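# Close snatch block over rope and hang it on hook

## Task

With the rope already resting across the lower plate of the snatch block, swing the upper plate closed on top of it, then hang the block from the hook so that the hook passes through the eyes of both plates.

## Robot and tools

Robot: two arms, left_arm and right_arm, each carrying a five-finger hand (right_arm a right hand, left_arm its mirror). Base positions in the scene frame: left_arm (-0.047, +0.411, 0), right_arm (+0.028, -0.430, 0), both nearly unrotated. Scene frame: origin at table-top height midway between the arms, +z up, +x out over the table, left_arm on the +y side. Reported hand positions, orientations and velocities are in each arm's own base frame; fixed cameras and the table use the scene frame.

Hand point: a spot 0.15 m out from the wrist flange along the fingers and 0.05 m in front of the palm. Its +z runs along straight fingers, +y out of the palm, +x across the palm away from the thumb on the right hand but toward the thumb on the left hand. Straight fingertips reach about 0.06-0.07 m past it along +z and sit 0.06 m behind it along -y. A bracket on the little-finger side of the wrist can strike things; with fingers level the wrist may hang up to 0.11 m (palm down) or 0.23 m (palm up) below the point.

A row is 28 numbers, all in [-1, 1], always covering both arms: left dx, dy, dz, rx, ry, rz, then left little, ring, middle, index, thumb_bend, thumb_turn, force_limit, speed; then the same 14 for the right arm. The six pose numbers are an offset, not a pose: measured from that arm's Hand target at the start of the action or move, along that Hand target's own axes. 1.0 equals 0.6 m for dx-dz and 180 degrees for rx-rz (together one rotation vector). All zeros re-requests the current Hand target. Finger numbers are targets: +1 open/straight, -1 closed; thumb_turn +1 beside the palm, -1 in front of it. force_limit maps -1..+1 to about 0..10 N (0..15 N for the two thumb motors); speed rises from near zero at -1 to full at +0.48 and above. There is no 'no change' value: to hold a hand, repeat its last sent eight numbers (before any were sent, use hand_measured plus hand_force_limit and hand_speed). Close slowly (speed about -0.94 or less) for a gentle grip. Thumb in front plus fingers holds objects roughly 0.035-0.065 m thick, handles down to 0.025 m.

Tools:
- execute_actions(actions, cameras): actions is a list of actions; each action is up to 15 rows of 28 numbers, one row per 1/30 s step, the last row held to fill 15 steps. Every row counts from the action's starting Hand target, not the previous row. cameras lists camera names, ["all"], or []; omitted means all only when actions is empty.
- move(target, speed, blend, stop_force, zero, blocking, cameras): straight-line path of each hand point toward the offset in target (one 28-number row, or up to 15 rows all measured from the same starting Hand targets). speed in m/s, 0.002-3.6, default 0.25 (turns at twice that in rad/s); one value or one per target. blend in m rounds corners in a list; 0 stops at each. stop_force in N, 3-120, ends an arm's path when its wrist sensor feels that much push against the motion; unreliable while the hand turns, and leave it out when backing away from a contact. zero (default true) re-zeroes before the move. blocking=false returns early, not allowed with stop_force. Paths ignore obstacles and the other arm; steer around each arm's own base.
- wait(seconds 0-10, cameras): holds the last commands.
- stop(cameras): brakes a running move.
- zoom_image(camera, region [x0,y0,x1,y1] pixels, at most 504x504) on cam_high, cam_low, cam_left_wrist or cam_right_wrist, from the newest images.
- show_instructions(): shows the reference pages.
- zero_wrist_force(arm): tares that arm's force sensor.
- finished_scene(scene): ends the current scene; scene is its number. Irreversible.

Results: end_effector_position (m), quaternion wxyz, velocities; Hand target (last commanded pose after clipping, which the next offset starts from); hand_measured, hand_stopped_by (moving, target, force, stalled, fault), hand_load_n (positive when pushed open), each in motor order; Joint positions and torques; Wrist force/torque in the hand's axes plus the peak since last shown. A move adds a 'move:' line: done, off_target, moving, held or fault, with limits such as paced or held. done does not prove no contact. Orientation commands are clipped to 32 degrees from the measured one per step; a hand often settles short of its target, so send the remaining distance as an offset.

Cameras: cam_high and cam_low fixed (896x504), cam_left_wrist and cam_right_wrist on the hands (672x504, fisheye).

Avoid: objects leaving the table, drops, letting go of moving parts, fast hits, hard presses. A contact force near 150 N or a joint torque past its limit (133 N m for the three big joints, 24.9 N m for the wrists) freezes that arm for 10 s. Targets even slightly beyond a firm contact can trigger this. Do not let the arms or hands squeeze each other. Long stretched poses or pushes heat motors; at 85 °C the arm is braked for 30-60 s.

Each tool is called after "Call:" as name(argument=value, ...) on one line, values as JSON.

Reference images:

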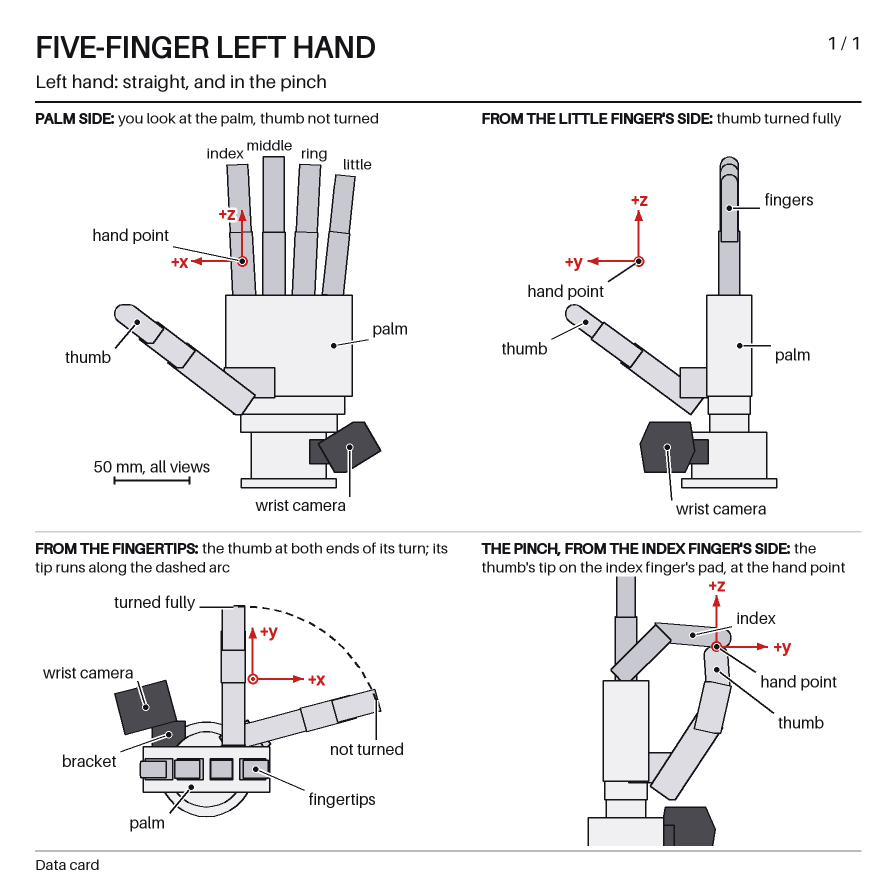

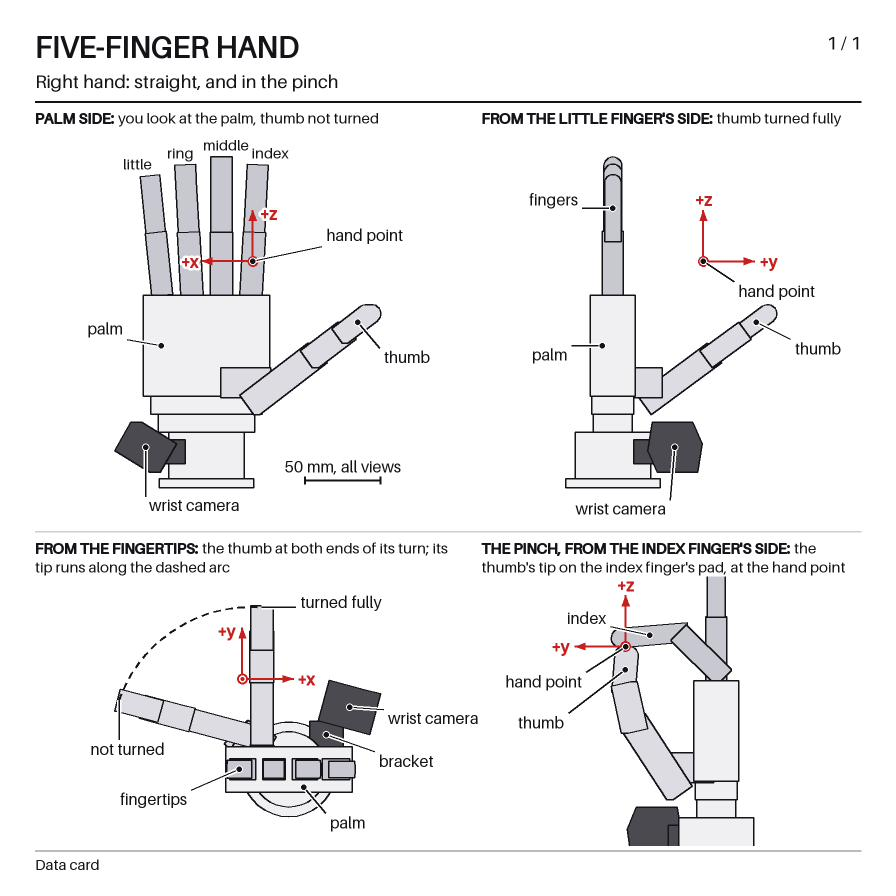

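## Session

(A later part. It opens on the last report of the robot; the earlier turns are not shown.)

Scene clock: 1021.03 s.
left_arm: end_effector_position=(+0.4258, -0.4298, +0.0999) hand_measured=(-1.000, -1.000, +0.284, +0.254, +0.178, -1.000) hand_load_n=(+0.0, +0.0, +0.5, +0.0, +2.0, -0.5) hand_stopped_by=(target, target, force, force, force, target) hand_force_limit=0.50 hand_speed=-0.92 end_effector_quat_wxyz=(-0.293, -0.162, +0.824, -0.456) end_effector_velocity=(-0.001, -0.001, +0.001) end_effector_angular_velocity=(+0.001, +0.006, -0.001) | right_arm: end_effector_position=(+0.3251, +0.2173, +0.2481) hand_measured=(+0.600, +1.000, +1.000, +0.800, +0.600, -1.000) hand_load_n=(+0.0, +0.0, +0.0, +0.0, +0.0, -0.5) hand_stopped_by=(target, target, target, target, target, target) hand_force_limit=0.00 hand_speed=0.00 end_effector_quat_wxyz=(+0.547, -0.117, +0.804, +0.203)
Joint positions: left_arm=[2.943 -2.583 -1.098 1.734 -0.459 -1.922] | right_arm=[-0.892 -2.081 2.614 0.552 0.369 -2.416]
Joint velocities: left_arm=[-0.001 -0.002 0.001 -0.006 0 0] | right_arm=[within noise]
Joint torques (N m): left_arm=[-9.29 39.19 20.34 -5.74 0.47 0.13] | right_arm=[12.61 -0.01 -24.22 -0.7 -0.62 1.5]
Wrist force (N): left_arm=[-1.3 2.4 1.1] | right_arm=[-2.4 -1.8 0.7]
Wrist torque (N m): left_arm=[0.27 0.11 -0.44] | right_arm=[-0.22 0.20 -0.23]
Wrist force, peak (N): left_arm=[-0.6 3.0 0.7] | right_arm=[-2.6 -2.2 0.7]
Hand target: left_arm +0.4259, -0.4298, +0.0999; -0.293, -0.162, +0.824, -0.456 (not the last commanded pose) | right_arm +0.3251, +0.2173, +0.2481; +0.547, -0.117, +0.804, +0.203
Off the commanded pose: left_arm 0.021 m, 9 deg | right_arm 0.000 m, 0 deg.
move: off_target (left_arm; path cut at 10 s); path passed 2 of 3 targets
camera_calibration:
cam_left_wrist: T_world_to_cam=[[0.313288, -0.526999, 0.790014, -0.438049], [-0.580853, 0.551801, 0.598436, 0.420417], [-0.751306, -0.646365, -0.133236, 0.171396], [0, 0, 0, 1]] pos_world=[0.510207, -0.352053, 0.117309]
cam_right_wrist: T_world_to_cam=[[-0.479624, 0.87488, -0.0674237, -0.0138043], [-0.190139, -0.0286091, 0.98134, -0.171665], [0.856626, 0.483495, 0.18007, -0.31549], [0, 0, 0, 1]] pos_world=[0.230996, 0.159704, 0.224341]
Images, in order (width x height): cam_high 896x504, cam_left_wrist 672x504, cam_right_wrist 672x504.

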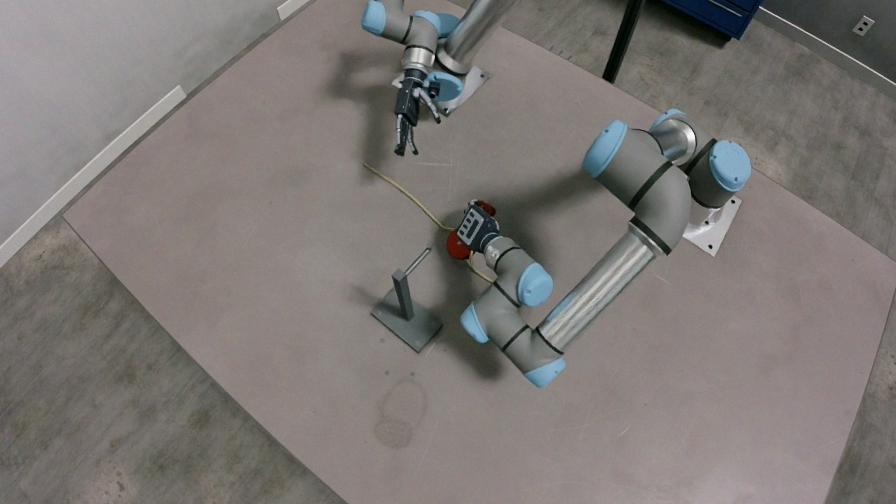

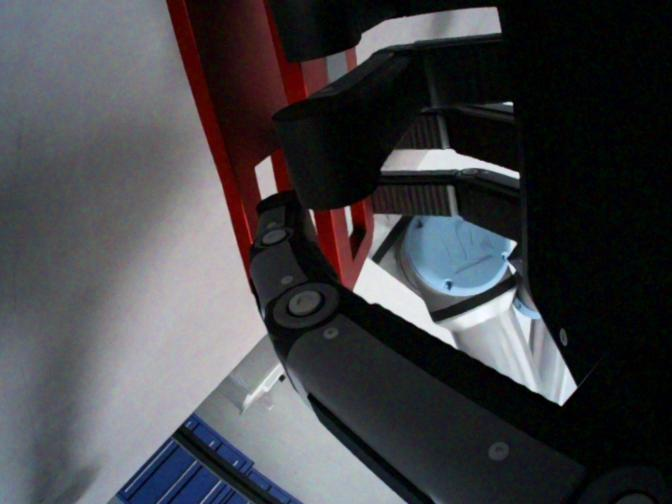

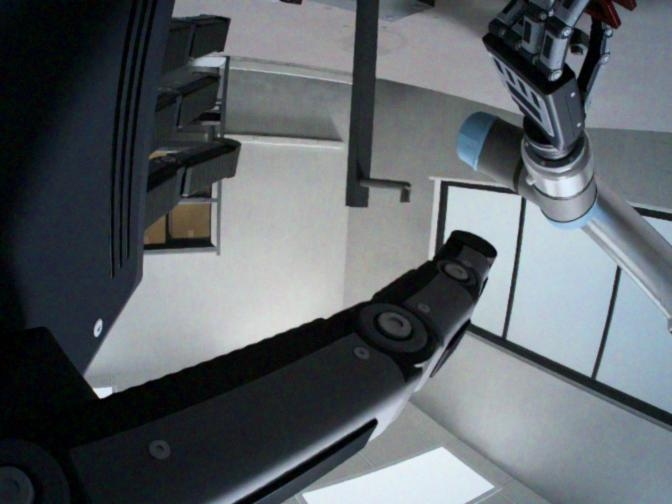

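Call:
move(target=[[0.00523,0.02928,0.0183,0,-0.0268,0.04287,-1,-1,0.15,0.0,-0.35,-1,0.5,-0.92, 0,0,0,0,0,0,0.6,1,1,0.8,0.6,-1,0,0],[-0.00093,0.07785,0.04865,0,-0.07096,0.11354,-1,-1,0.15,0.0,-0.35,-1,0.5,-0.92, 0,0,0,0,0,0,0.6,1,1,0.8,0.6,-1,0,0]], speed=0.03, blend=0.01, cameras=["cam_left_wrist","cam_high"])

Scene clock: 1033.70 s.
left_arm: end_effector_position=(+0.3915, -0.4297, +0.0568) hand_measured=(-1.000, -1.000, +0.282, +0.256, +0.178, -1.000) hand_load_n=(+0.0, +0.0, +0.0, +1.0, +2.5, -0.5) hand_stopped_by=(target, target, force, force, force, target) hand_force_limit=0.50 hand_speed=-0.92 end_effector_quat_wxyz=(-0.115, -0.063, +0.867, -0.480) end_effector_velocity=(+0.000, +0.000, +0.001) end_effector_angular_velocity=(+0.001, +0.004, +0.000) | right_arm: end_effector_position=(+0.3251, +0.2173, +0.2481) hand_measured=(+0.600, +1.000, +1.000, +0.800, +0.600, -1.000) hand_load_n=(+0.0, +0.0, +0.0, +0.0, +0.0, +0.0) hand_stopped_by=(target, target, target, target, target, target) hand_force_limit=0.00 hand_speed=0.00 end_effector_quat_wxyz=(+0.547, -0.117, +0.804, +0.203)
Joint positions: left_arm=[2.906 -2.34 -1.427 2.317 -0.543 -2.019] | right_arm=[-0.892 -2.081 2.614 0.552 0.369 -2.416]
Joint velocities: left_arm=[0 -0.001 0.003 -0.005 0 -0.001] | right_arm=[within noise]
Joint torques (N m): left_arm=[-8.77 33.7 19.08 -4.65 1.15 -0.99] | right_arm=[13.01 -0.32 -23.15 -0.65 -0.69 1.53]
Wrist force (N): left_arm=[-0.5 2.9 1.0] | right_arm=[-2.2 -1.9 0.4]
Wrist torque (N m): left_arm=[0.33 0.04 -0.50] | right_arm=[-0.23 0.18 -0.23]
Wrist force, peak (N): left_arm=[-1.2 3.1 1.1] | right_arm=[-2.7 -2.1 0.8]
Hand target: left_arm +0.3915, -0.4297, +0.0568; -0.115, -0.063, +0.867, -0.480 | right_arm +0.3251, +0.2173, +0.2481; +0.547, -0.117, +0.804, +0.203
Off the commanded pose: left_arm 0.000 m, 0 deg | right_arm 0.000 m, 0 deg.
move: done
camera_calibration:
cam_left_wrist: T_world_to_cam=[[-0.0369629, -0.526416, 0.849423, -0.259263], [-0.774281, 0.552454, 0.308681, 0.518651], [-0.631761, -0.646283, -0.428014, 0.10995], [0, 0, 0, 1]] pos_world=[0.461461, -0.351952, 0.107187]
Images, in order (width x height): cam_high 896x504, cam_left_wrist 672x504.

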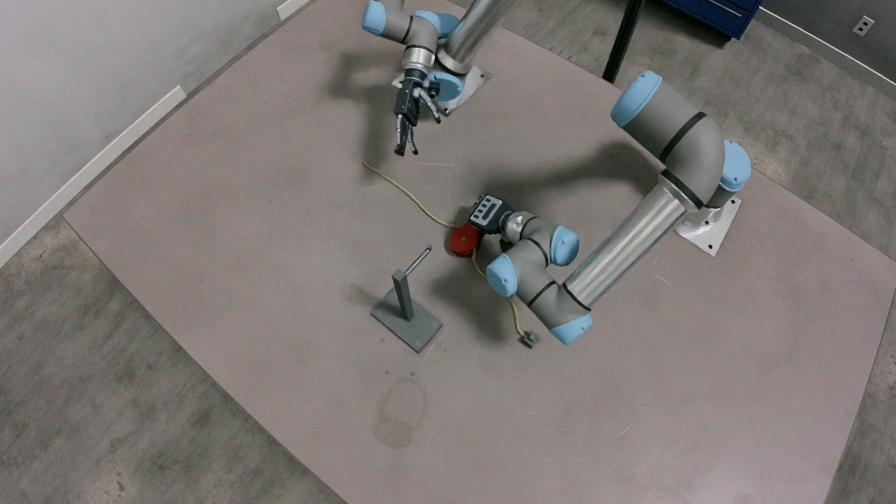

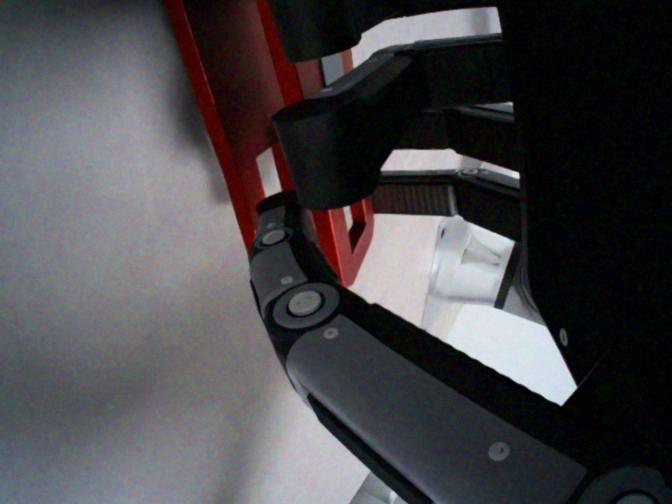

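Call:
move(target=[[0.0055,0.03461,0.02163,0,-0.03239,0.05182,-1,-1,0.15,0.0,-0.35,-1,0.5,-0.92, 0,0,0,0,0,0,0.6,1,1,0.8,0.6,-1,0,0]], speed=0.025, cameras=["cam_left_wrist","cam_high"])

Scene clock: 1041.70 s.
left_arm: end_effector_position=(+0.3820, -0.4296, +0.0340) hand_measured=(-1.000, -1.000, +0.282, +0.256, +0.178, -1.000) hand_load_n=(+0.0, +0.0, +0.0, +2.0, +4.5, +0.0) hand_stopped_by=(target, target, force, force, force, target) hand_force_limit=0.50 hand_speed=-0.92 end_effector_quat_wxyz=(-0.031, -0.016, +0.874, -0.484) | right_arm: end_effector_position=(+0.3251, +0.2173, +0.2481) hand_measured=(+0.600, +1.000, +1.000, +0.800, +0.600, -1.000) hand_load_n=(+0.0, +0.0, +0.0, +0.0, +0.0, +0.0) hand_stopped_by=(target, target, target, target, target, target) hand_force_limit=0.00 hand_speed=0.00 end_effector_quat_wxyz=(+0.547, -0.117, +0.804, +0.203)
Joint positions: left_arm=[2.885 -2.246 -1.579 2.577 -0.592 -2.038] | right_arm=[-0.892 -2.081 2.614 0.552 0.369 -2.416]
Joint torques (N m): left_arm=[-7.86 32.47 19.99 -4.49 0.69 -1.1] | right_arm=[12.53 -0.12 -23.04 -0.69 -0.7 1.49]
Wrist force (N): left_arm=[0.5 2.4 0.3] | right_arm=[-2.3 -2.0 0.8]
Wrist torque (N m): left_arm=[0.33 -0.10 -0.48] | right_arm=[-0.26 0.18 -0.24]
Wrist force, peak (N): left_arm=[-0.1 3.0 0.8] | right_arm=[-2.5 -2.2 1.1]
Hand target: left_arm +0.3820, -0.4296, +0.0340; -0.031, -0.016, +0.874, -0.484 | right_arm +0.3251, +0.2173, +0.2481; +0.547, -0.117, +0.804, +0.203
Off the commanded pose: left_arm 0.000 m, 0 deg | right_arm 0.000 m, 0 deg.
move: done
camera_calibration:
cam_left_wrist: T_world_to_cam=[[-0.198474, -0.52614, 0.826913, -0.177631], [-0.818894, 0.552604, 0.155056, 0.540588], [-0.538536, -0.646379, -0.54053, 0.0624066], [0, 0, 0, 1]] pos_world=[0.441037, -0.351852, 0.0967968]
Images, in order (width x height): cam_high 896x504, cam_left_wrist 672x504.

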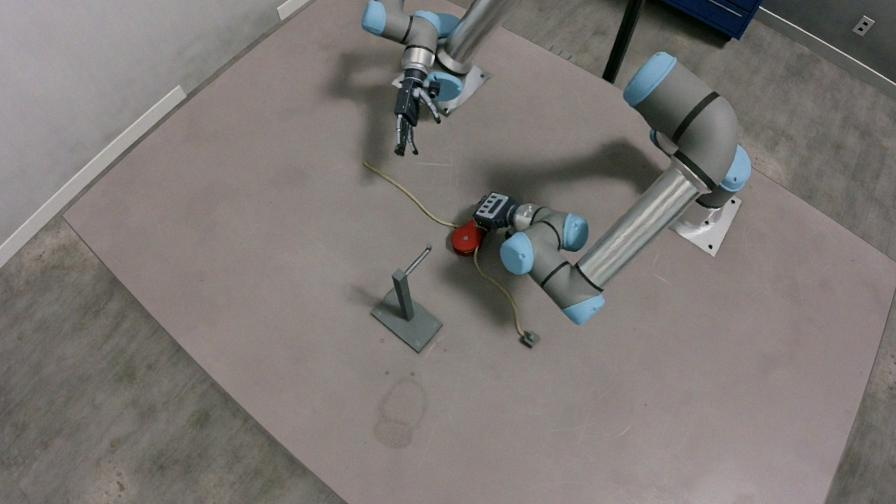

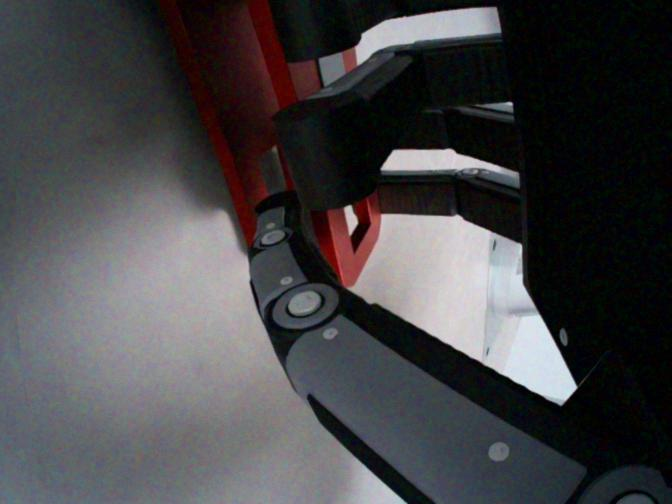

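Call:
move(target=[[0.0008,0.00997,0.00623,0,-0.01196,0.01913,-1,-1,0.15,0.0,-0.35,-1,0.5,-0.92, 0,0,0,0,0,0,0.6,1,1,0.8,0.6,-1,0,0]], speed=0.02, cameras=["cam_left_wrist","cam_high"])

Scene clock: 1046.50 s.
left_arm: end_effector_position=(+0.3810, -0.4296, +0.0270) hand_measured=(-1.000, -1.000, +0.282, +0.256, +0.178, -1.000) hand_load_n=(+0.0, +0.0, +0.0, +2.5, +4.5, +0.0) hand_stopped_by=(target, target, force, force, force, target) hand_force_limit=0.50 hand_speed=-0.92 end_effector_quat_wxyz=(+0.000, +0.001, +0.875, -0.484) | right_arm: end_effector_position=(+0.3251, +0.2173, +0.2481) hand_measured=(+0.600, +1.000, +1.000, +0.800, +0.600, -1.000) hand_load_n=(+0.0, +0.0, +0.0, +0.0, +0.0, +0.0) hand_stopped_by=(target, target, target, target, target, target) hand_force_limit=0.00 hand_speed=0.00 end_effector_quat_wxyz=(+0.547, -0.117, +0.804, +0.203)
Joint positions: left_arm=[2.877 -2.216 -1.628 2.666 -0.612 -2.039] | right_arm=[-0.892 -2.081 2.614 0.552 0.369 -2.416]
Joint torques (N m): left_arm=[-11.32 36.66 19.23 -3.87 0.21 -1.25] | right_arm=[12.82 0.29 -22.66 -0.59 -0.7 1.51]
Wrist force (N): left_arm=[0.6 2.4 0.1] | right_arm=[-2.4 -2.1 1.0]
Wrist torque (N m): left_arm=[0.35 -0.10 -0.51] | right_arm=[-0.28 0.19 -0.25]
Wrist force, peak (N): left_arm=[0.9 2.7 0.0] | right_arm=[-2.6 -2.2 0.7]
Hand target: left_arm +0.3810, -0.4296, +0.0270; +0.000, +0.001, +0.875, -0.484 | right_arm +0.3251, +0.2173, +0.2481; +0.547, -0.117, +0.804, +0.203
Off the commanded pose: left_arm 0.000 m, 0 deg | right_arm 0.000 m, 0 deg.
move: done
camera_calibration:
cam_left_wrist: T_world_to_cam=[[-0.256578, -0.525911, 0.810917, -0.149352], [-0.827753, 0.552722, 0.0965567, 0.545912], [-0.498992, -0.646464, -0.577141, 0.0439814], [0, 0, 0, 1]] pos_world=[0.435507, -0.351851, 0.093784]
Images, in order (width x height): cam_high 896x504, cam_left_wrist 672x504.

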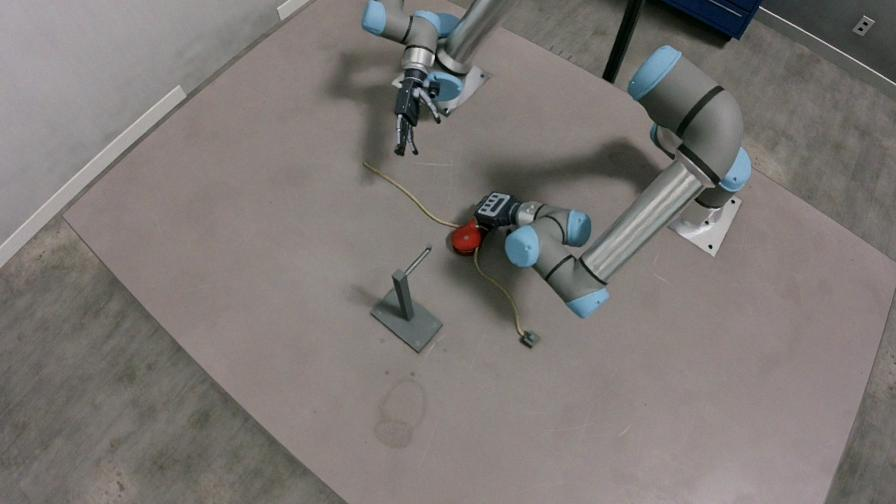

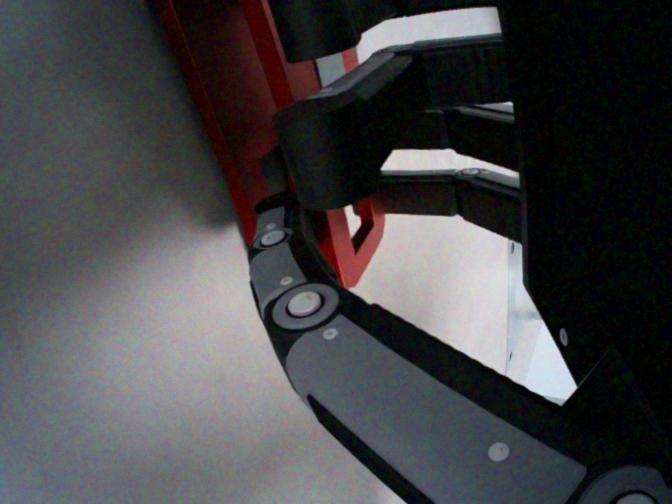

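Call:
move(target=[[0,0.00848,0.0053,0,0,0,-1,-1,0.15,0.0,-0.35,-1,0.5,-0.92, 0,0,0,0,0,0,0.6,1,1,0.8,0.6,-1,0,0]], speed=0.01, stop_force=5, cameras=["cam_left_wrist"])

Call:
zoom_image(camera="cam_left_wrist", region=[140, 0, 440, 320])

Scene clock: 1051.87 s.
left_arm: end_effector_position=(+0.3810, -0.4296, +0.0210) hand_measured=(-1.000, -1.000, +0.282, +0.256, +0.178, -1.000) hand_load_n=(+0.0, +0.0, +0.0, +2.5, +5.5, +0.0) hand_stopped_by=(target, target, force, force, force, target) hand_force_limit=0.50 hand_speed=-0.92 end_effector_quat_wxyz=(+0.000, +0.001, +0.875, -0.484) | right_arm: end_effector_position=(+0.3251, +0.2173, +0.2481) hand_measured=(+0.600, +1.000, +1.000, +0.800, +0.600, -1.000) hand_load_n=(+0.0, +0.0, +0.0, +0.0, +0.0, +0.0) hand_stopped_by=(target, target, target, target, target, target) hand_force_limit=0.00 hand_speed=0.00 end_effector_quat_wxyz=(+0.547, -0.117, +0.804, +0.203)
Joint positions: left_arm=[2.877 -2.225 -1.63 2.678 -0.612 -2.039] | right_arm=[-0.892 -2.081 2.614 0.552 0.369 -2.416]
Joint torques (N m): left_arm=[10.3 45.32 11.31 -4.16 2.33 0.65] | right_arm=[12.81 0.35 -22.75 -0.59 -0.74 1.48]
Wrist force (N): left_arm=[0.7 -1.4 -2.4] | right_arm=[-2.0 -1.9 0.9]
Wrist torque (N m): left_arm=[0.32 -0.14 -0.44] | right_arm=[-0.26 0.12 -0.22]
Wrist force, peak (N): left_arm=[0.8 -1.3 -2.6] | right_arm=[-2.6 -2.3 0.7]
Hand target: left_arm +0.3810, -0.4296, +0.0210; +0.000, +0.001, +0.875, -0.484 | right_arm +0.3251, +0.2173, +0.2481; +0.547, -0.117, +0.804, +0.203
Off the commanded pose: left_arm 0.000 m, 0 deg | right_arm 0.000 m, 0 deg.
move: done
camera_calibration:
cam_left_wrist: T_world_to_cam=[[-0.25627, -0.525907, 0.811017, -0.144547], [-0.827721, 0.552716, 0.0968618, 0.546459], [-0.499202, -0.646473, -0.576949, 0.0405328], [0, 0, 0, 1]] pos_world=[0.435507, -0.351851, 0.0876846]
Images, in order (width x height): cam_left_wrist 672x504.

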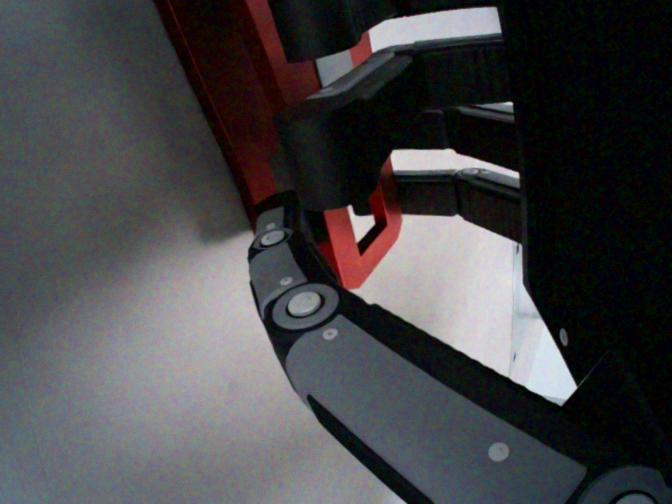

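Scaled by 1.575 from the camera's 672x504 image, which has a finer 960x720 frame.

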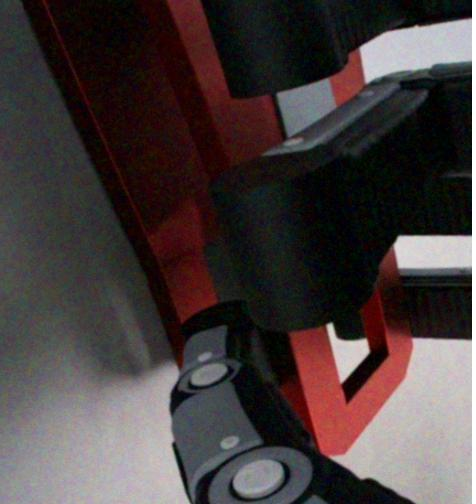

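Call:
move(target=[[0,0,0,0,0,0,-1,-1,0.5,0.5,-0.30,-1,0.5,-0.5, 0,0,0,0,0,0,0.6,1,1,0.8,0.6,-1,0,0],[0,0,0,0,0,0,-1,-1,0.5,0.5,0.6,-1,0.5,-0.5, 0,0,0,0,0,0,0.6,1,1,0.8,0.6,-1,0,0]], speed=0.02, cameras=["cam_left_wrist","cam_high"])

Call:
zoom_image(camera="cam_left_wrist", region=[140, 0, 440, 320])

Scene clock: 1059.43 s.
left_arm: end_effector_position=(+0.3810, -0.4296, +0.0210) hand_measured=(-1.000, -1.000, +0.500, +0.500, +0.600, -1.000) hand_load_n=(+0.0, +0.0, +0.0, +0.0, +0.0, +0.0) hand_stopped_by=(target, target, target, target, target, target) hand_force_limit=0.50 hand_speed=-0.50 end_effector_quat_wxyz=(+0.000, +0.001, +0.875, -0.484) | right_arm: end_effector_position=(+0.3251, +0.2173, +0.2481) hand_measured=(+0.600, +1.000, +1.000, +0.800, +0.600, -1.000) hand_load_n=(+0.0, +0.0, +0.0, +0.0, +0.0, +0.0) hand_stopped_by=(target, target, target, target, target, target) hand_force_limit=0.00 hand_speed=0.00 end_effector_quat_wxyz=(+0.547, -0.117, +0.804, +0.203)
Joint positions: left_arm=[2.877 -2.225 -1.63 2.677 -0.612 -2.039] | right_arm=[-0.892 -2.081 2.614 0.552 0.369 -2.416]
Joint torques (N m): left_arm=[9.14 45.51 18.67 -3.32 0.2 -1.09] | right_arm=[12.64 -0.08 -22.46 -0.65 -0.67 1.57]
Wrist force (N): left_arm=[0.9 1.3 0.1] | right_arm=[-2.4 -1.9 0.9]
Wrist torque (N m): left_arm=[0.27 -0.10 -0.45] | right_arm=[-0.26 0.19 -0.24]
Wrist force, peak (N): left_arm=[0.7 -1.3 -2.5] | right_arm=[-2.5 -2.4 1.1]
Hand target: left_arm +0.3810, -0.4296, +0.0210; +0.000, +0.001, +0.875, -0.484 | right_arm +0.3251, +0.2173, +0.2481; +0.547, -0.117, +0.804, +0.203
Off the commanded pose: left_arm 0.000 m, 0 deg | right_arm 0.000 m, 0 deg.
move: done
camera_calibration:
cam_left_wrist: T_world_to_cam=[[-0.256311, -0.52596, 0.810969, -0.144625], [-0.827726, 0.55271, 0.0968565, 0.546449], [-0.499173, -0.646435, -0.577016, 0.0405972], [0, 0, 0, 1]] pos_world=[0.435507, -0.351851, 0.0877847]
Images, in order (width x height): cam_high 896x504, cam_left_wrist 672x504.

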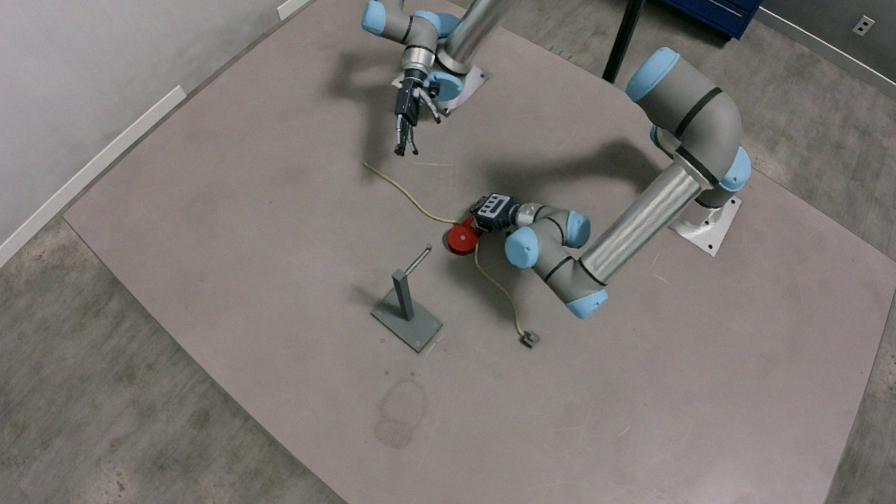

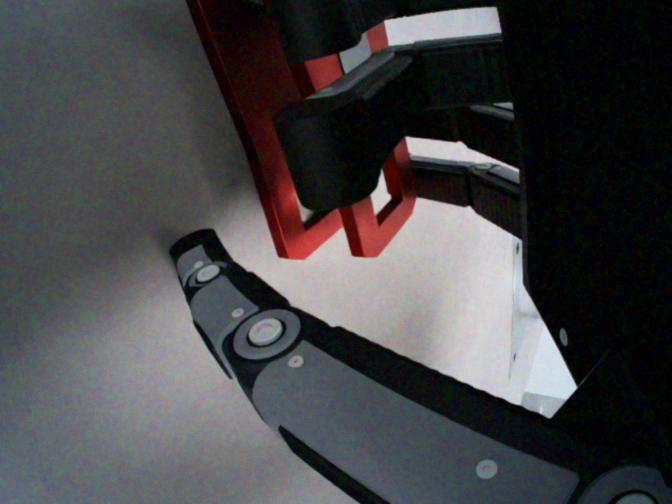

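Scaled by 1.575 from the camera's 672x504 image, which has a finer 960x720 frame.

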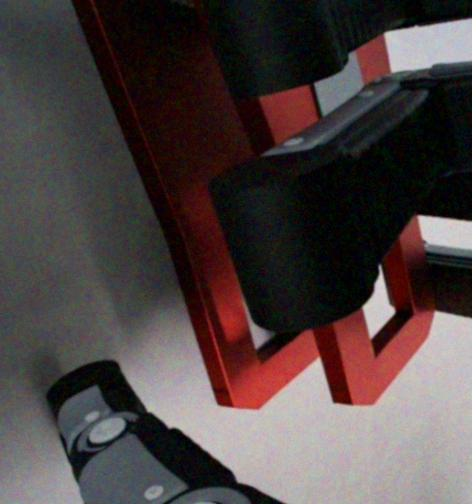

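Call:
move(target=[[0,-0.0848,-0.053,0,0,0,-1,-1,0.6,0.6,0.6,-1,0.5,-0.5, 0,0,0,0,0,0,0.6,1,1,0.8,0.6,-1,0,0]], speed=0.06, cameras=["cam_left_wrist","cam_high"])

Call:
zoom_image(camera="cam_high", region=[420, 180, 520, 270])

Call:
zoom_image(camera="cam_left_wrist", region=[140, 0, 440, 320])

Scene clock: 1071.63 s.
left_arm: end_effector_position=(+0.3810, -0.4297, +0.0811) hand_measured=(-1.000, -1.000, +0.600, +0.600, +0.600, -1.000) hand_load_n=(+0.0, +0.0, +0.0, +0.0, +0.0, +0.0) hand_stopped_by=(target, target, target, target, target, target) hand_force_limit=0.50 hand_speed=-0.50 end_effector_quat_wxyz=(+0.000, +0.001, +0.875, -0.484) | right_arm: end_effector_position=(+0.3251, +0.2173, +0.2481) hand_measured=(+0.600, +1.000, +1.000, +0.800, +0.600, -1.000) hand_load_n=(+0.0, +0.0, +0.5, +0.0, +0.0, +0.0) hand_stopped_by=(target, target, target, target, target, target) hand_force_limit=0.00 hand_speed=0.00 end_effector_quat_wxyz=(+0.547, -0.117, +0.804, +0.203)
Joint positions: left_arm=[2.877 -2.139 -1.59 2.552 -0.612 -2.039] | right_arm=[-0.892 -2.081 2.614 0.552 0.369 -2.416]
Joint torques (N m): left_arm=[-13.65 27.17 7.1 0.55 -1.01 1.31] | right_arm=[12.54 0 -22.64 -0.59 -0.68 1.52]
Wrist force (N): left_arm=[0.6 1.3 0.1] | right_arm=[-2.3 -1.6 0.7]
Wrist torque (N m): left_arm=[0.22 -0.05 -0.47] | right_arm=[-0.20 0.18 -0.22]
Wrist force, peak (N): left_arm=[0.6 2.0 0.5] | right_arm=[-2.6 -2.1 1.0]
Hand target: left_arm +0.3810, -0.4297, +0.0810; +0.000, +0.001, +0.875, -0.484 | right_arm +0.3251, +0.2173, +0.2481; +0.547, -0.117, +0.804, +0.203
Off the commanded pose: left_arm 0.000 m, 0 deg | right_arm 0.000 m, 0 deg.
move: done
camera_calibration:
cam_left_wrist: T_world_to_cam=[[-0.256415, -0.525915, 0.810966, -0.193355], [-0.82774, 0.552713, 0.0967183, 0.540711], [-0.499097, -0.646469, -0.577045, 0.0751704], [0, 0, 0, 1]] pos_world=[0.435507, -0.351951, 0.147884]
Images, in order (width x height): cam_high 896x504, cam_left_wrist 672x504.

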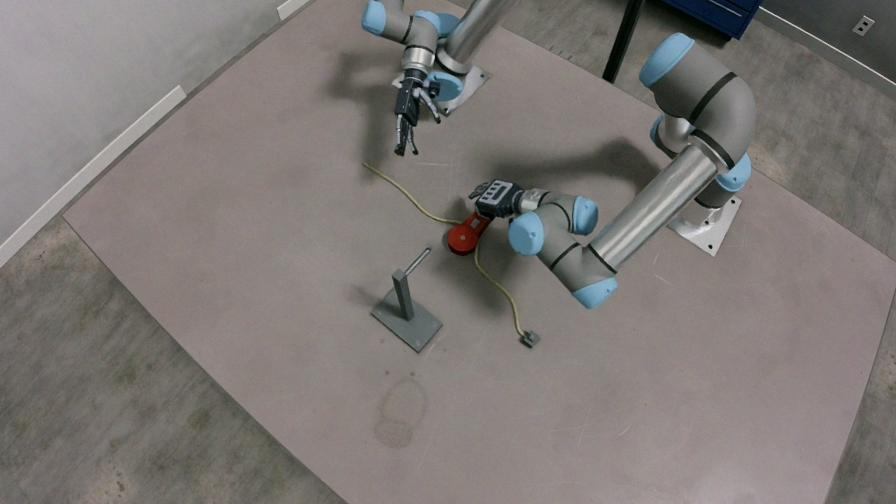

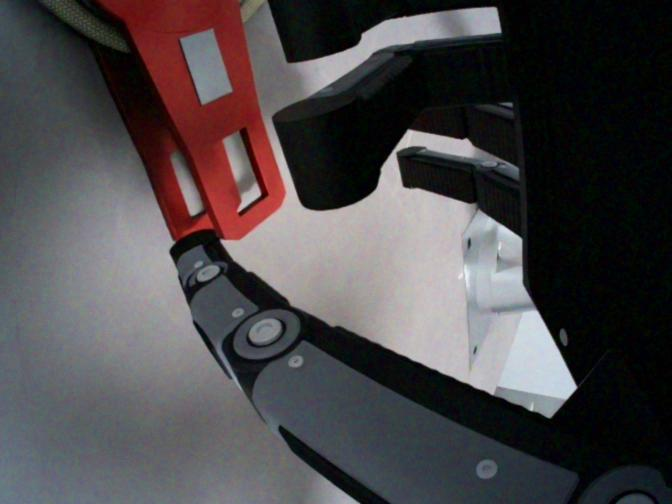

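Scaled by 5.040 from the camera's 896x504 image, which has a finer 1280x720 frame.

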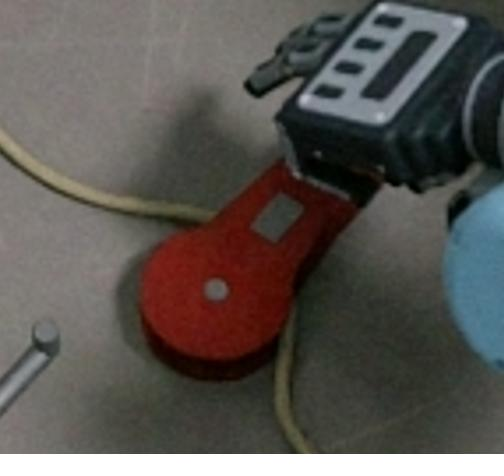

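Scaled by 1.575 from the camera's 672x504 image, which has a finer 960x720 frame.

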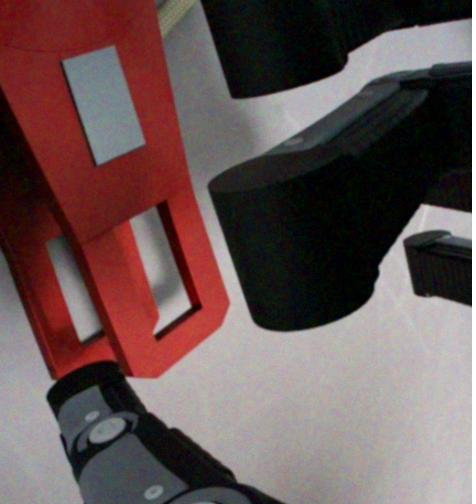

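Call:
move(target=[[-0.01833,-0.01122,0.01795,0,0,0,-1,-1,0.6,0.6,0.6,-1,0.5,-0.5, 0,0,0,0,0,0,0.6,1,1,0.8,0.6,-1,0,0],[-0.01833,0.06933,0.06833,0,0,0,-1,-1,0.6,0.6,0.6,-1,0.5,-0.5, 0,0,0,0,0,0,0.6,1,1,0.8,0.6,-1,0,0]], speed=0.05, stop_force=8, cameras=["cam_left_wrist"])

Call:
zoom_image(camera="cam_left_wrist", region=[140, 0, 440, 320])

Scene clock: 1114.60 s.
left_arm: end_effector_position=(+0.3920, -0.4424, +0.0240) hand_measured=(-1.000, -1.000, +0.600, +0.600, +0.600, -1.000) hand_load_n=(-0.5, +0.0, -0.5, +0.0, +0.0, +0.5) hand_stopped_by=(target, target, target, target, target, target) hand_force_limit=0.50 hand_speed=-0.50 end_effector_quat_wxyz=(+0.000, +0.001, +0.875, -0.484) | right_arm: end_effector_position=(+0.3251, +0.2173, +0.2481) hand_measured=(+0.600, +1.000, +1.000, +0.800, +0.600, -1.000) hand_load_n=(+0.0, +0.0, +0.0, +0.0, +0.0, +0.0) hand_stopped_by=(target, target, target, target, target, target) hand_force_limit=0.00 hand_speed=0.00 end_effector_quat_wxyz=(+0.547, -0.117, +0.804, +0.203)
Joint positions: left_arm=[2.858 -2.245 -1.575 2.668 -0.62 -2.071] | right_arm=[-0.892 -2.081 2.614 0.552 0.369 -2.416]
Joint torques (N m): left_arm=[6.21 47.73 21.17 -4.43 3.27 -1.32] | right_arm=[12.02 0.46 -22.39 -0.66 -0.74 1.45]
Wrist force (N): left_arm=[0.7 1.7 0.2] | right_arm=[-2.1 -2.1 1.0]
Wrist torque (N m): left_arm=[0.29 -0.08 -0.60] | right_arm=[-0.29 0.15 -0.23]
Wrist force, peak (N): left_arm=[1.3 2.0 0.1] | right_arm=[-2.7 -2.0 0.8]
Hand target: left_arm +0.3920, -0.4424, +0.0240; +0.000, +0.001, +0.875, -0.484 | right_arm +0.3251, +0.2173, +0.2481; +0.547, -0.117, +0.804, +0.203
Off the commanded pose: left_arm 0.000 m, 0 deg | right_arm 0.000 m, 0 deg.
move: done
camera_calibration:
cam_left_wrist: T_world_to_cam=[[-0.25628, -0.526005, 0.81095, -0.150947], [-0.827781, 0.552629, 0.0968519, 0.562278], [-0.499099, -0.646468, -0.577044, 0.0395667], [0, 0, 0, 1]] pos_world=[0.446506, -0.364552, 0.0907848]
Images, in order (width x height): cam_left_wrist 672x504.

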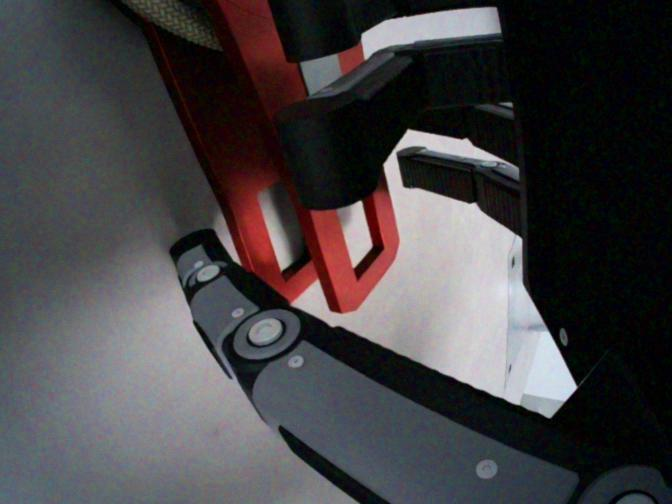

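Scaled by 1.575 from the camera's 672x504 image, which has a finer 960x720 frame.

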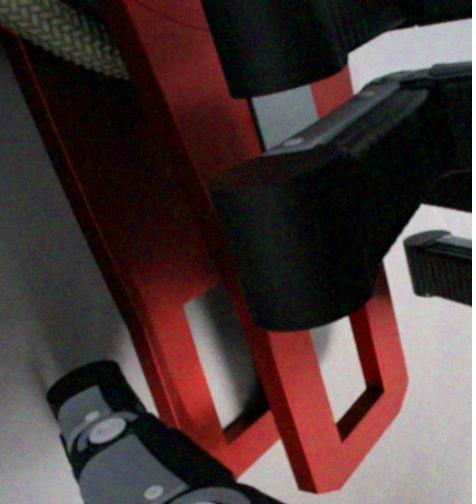

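Call:
move(target=[[0,0,0,0,0,0,-1,-1,0.31,0.29,0.6,-1,0.4,-0.85, 0,0,0,0,0,0,0.6,1,1,0.8,0.6,-1,0,0],[0,0,0,0,0,0,-1,-1,0.31,0.29,-0.3,-1,0.4,-0.85, 0,0,0,0,0,0,0.6,1,1,0.8,0.6,-1,0,0]], speed=0.05, cameras=["cam_left_wrist"])

Call:
move(target=[[0,0,0,0,0,0,-1,-1,0.15,0.0,-0.35,-1,0.5,-0.92, 0,0,0,0,0,0,0.6,1,1,0.8,0.6,-1,0,0]], speed=0.05, cameras=["cam_left_wrist","cam_high"])

Call:
zoom_image(camera="cam_left_wrist", region=[140, 0, 440, 320])

Scene clock: 1126.40 s.
left_arm: end_effector_position=(+0.3920, -0.4424, +0.0240) hand_measured=(-1.000, -1.000, +0.310, +0.290, +0.172, -1.000) hand_load_n=(+0.0, +0.0, +2.0, +4.5, +11.5, +0.5) hand_stopped_by=(target, target, target, target, force, target) hand_force_limit=0.40 hand_speed=-0.85 end_effector_quat_wxyz=(+0.000, +0.001, +0.875, -0.484) | right_arm: end_effector_position=(+0.3251, +0.2173, +0.2481) hand_measured=(+0.600, +1.000, +1.000, +0.800, +0.600, -1.000) hand_load_n=(+0.0, +0.0, +0.0, +0.0, +0.0, +0.0) hand_stopped_by=(target, target, target, target, target, target) hand_force_limit=0.00 hand_speed=0.00 end_effector_quat_wxyz=(+0.547, -0.117, +0.804, +0.203)
Joint positions: left_arm=[2.858 -2.245 -1.575 2.668 -0.62 -2.071] | right_arm=[-0.892 -2.081 2.614 0.552 0.369 -2.416]
Joint torques (N m): left_arm=[-11.73 48.29 18.17 -3.99 1.55 -1.35] | right_arm=[12.81 -0.19 -21.75 -0.58 -0.8 1.41]
Wrist force (N): left_arm=[0.4 2.8 0.3] | right_arm=[-2.2 -1.9 0.6]
Wrist torque (N m): left_arm=[0.37 -0.09 -0.65] | right_arm=[-0.23 0.17 -0.23]
Wrist force, peak (N): left_arm=[0.6 3.1 0.6] | right_arm=[-2.5 -2.6 0.5]
Hand target: left_arm +0.3920, -0.4424, +0.0240; +0.000, +0.001, +0.875, -0.484 | right_arm +0.3251, +0.2173, +0.2481; +0.547, -0.117, +0.804, +0.203
Off the commanded pose: left_arm 0.000 m, 0 deg | right_arm 0.000 m, 0 deg.
move: done
camera_calibration:
cam_left_wrist: T_world_to_cam=[[-0.256311, -0.52596, 0.810969, -0.150971], [-0.827726, 0.55271, 0.0968565, 0.562339], [-0.499173, -0.646435, -0.577016, 0.0395448], [0, 0, 0, 1]] pos_world=[0.446507, -0.364651, 0.0907847]
Images, in order (width x height): cam_left_wrist 672x504.

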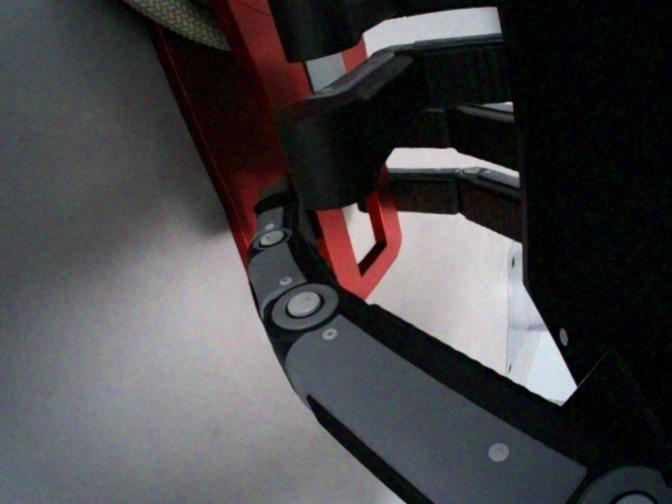

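Scene clock: 1126.90 s.
left_arm: end_effector_position=(+0.3920, -0.4424, +0.0240) hand_measured=(-1.000, -1.000, +0.276, +0.264, +0.174, -1.000) hand_load_n=(+0.0, +0.0, +8.0, +8.0, +20.5, +0.5) hand_stopped_by=(target, target, force, force, force, target) hand_force_limit=0.50 hand_speed=-0.92 end_effector_quat_wxyz=(+0.000, +0.001, +0.875, -0.484) | right_arm: end_effector_position=(+0.3251, +0.2173, +0.2481) hand_measured=(+0.600, +1.000, +1.000, +0.800, +0.600, -1.000) hand_load_n=(+0.0, +0.0, +0.0, +0.0, +0.0, +0.0) hand_stopped_by=(target, target, target, target, target, target) hand_force_limit=0.00 hand_speed=0.00 end_effector_quat_wxyz=(+0.547, -0.117, +0.804, +0.203)
Joint positions: left_arm=[2.858 -2.245 -1.575 2.668 -0.62 -2.071] | right_arm=[-0.892 -2.081 2.614 0.552 0.369 -2.416]
Joint torques (N m): left_arm=[-10.41 46.96 18.59 -4.12 1.3 -1.16] | right_arm=[12.74 0.28 -21.94 -0.59 -0.86 1.43]
Wrist force (N): left_arm=[0.5 -0.3 -0.9] | right_arm=[-2.3 -1.9 1.1]
Wrist torque (N m): left_arm=[0.19 -0.09 -0.55] | right_arm=[-0.26 0.18 -0.24]
Wrist force, peak (N): left_arm=[0.5 2.9 0.3] | right_arm=[-2.5 -2.1 0.8]
Hand target: left_arm +0.3920, -0.4424, +0.0240; +0.000, +0.001, +0.875, -0.484 | right_arm +0.3251, +0.2173, +0.2481; +0.547, -0.117, +0.804, +0.203
Off the commanded pose: left_arm 0.000 m, 0 deg | right_arm 0.000 m, 0 deg.
move: done
camera_calibration:
cam_left_wrist: T_world_to_cam=[[-0.256323, -0.525976, 0.810955, -0.150971], [-0.827768, 0.552656, 0.0968094, 0.562342], [-0.499098, -0.646468, -0.577044, 0.0395017], [0, 0, 0, 1]] pos_world=[0.446506, -0.364652, 0.0907846]
Images, in order (width x height): cam_high 896x504, cam_left_wrist 672x504.

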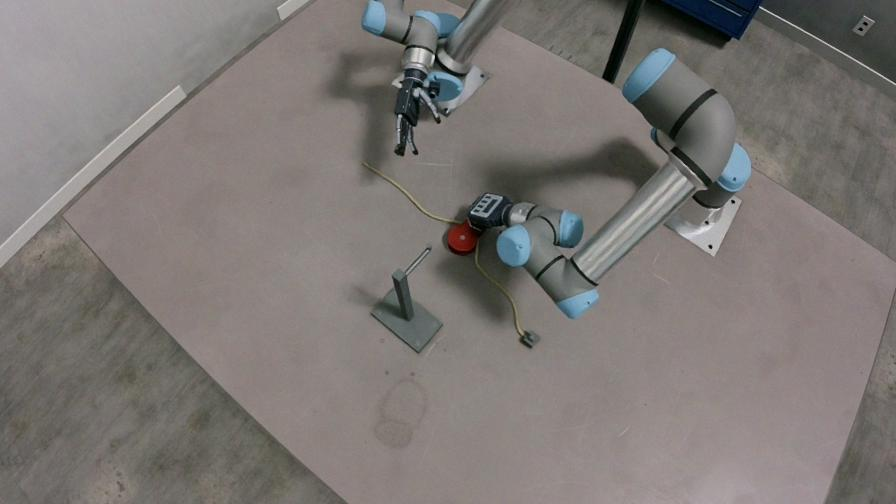

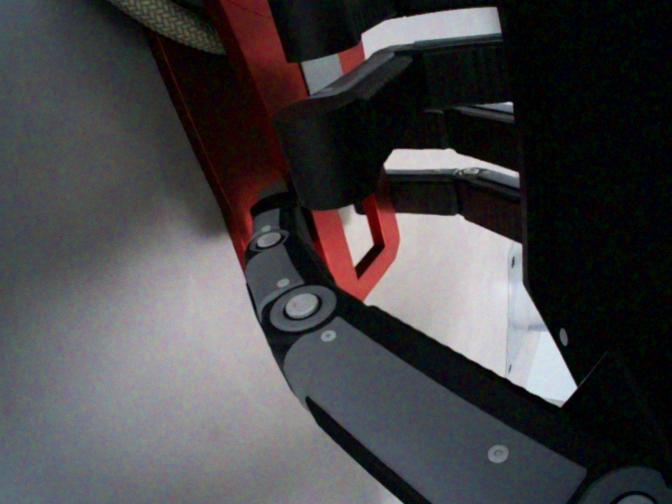

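Scaled by 1.575 from the camera's 672x504 image, which has a finer 960x720 frame.

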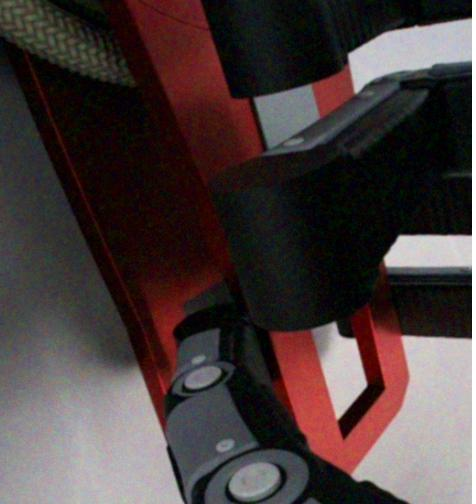

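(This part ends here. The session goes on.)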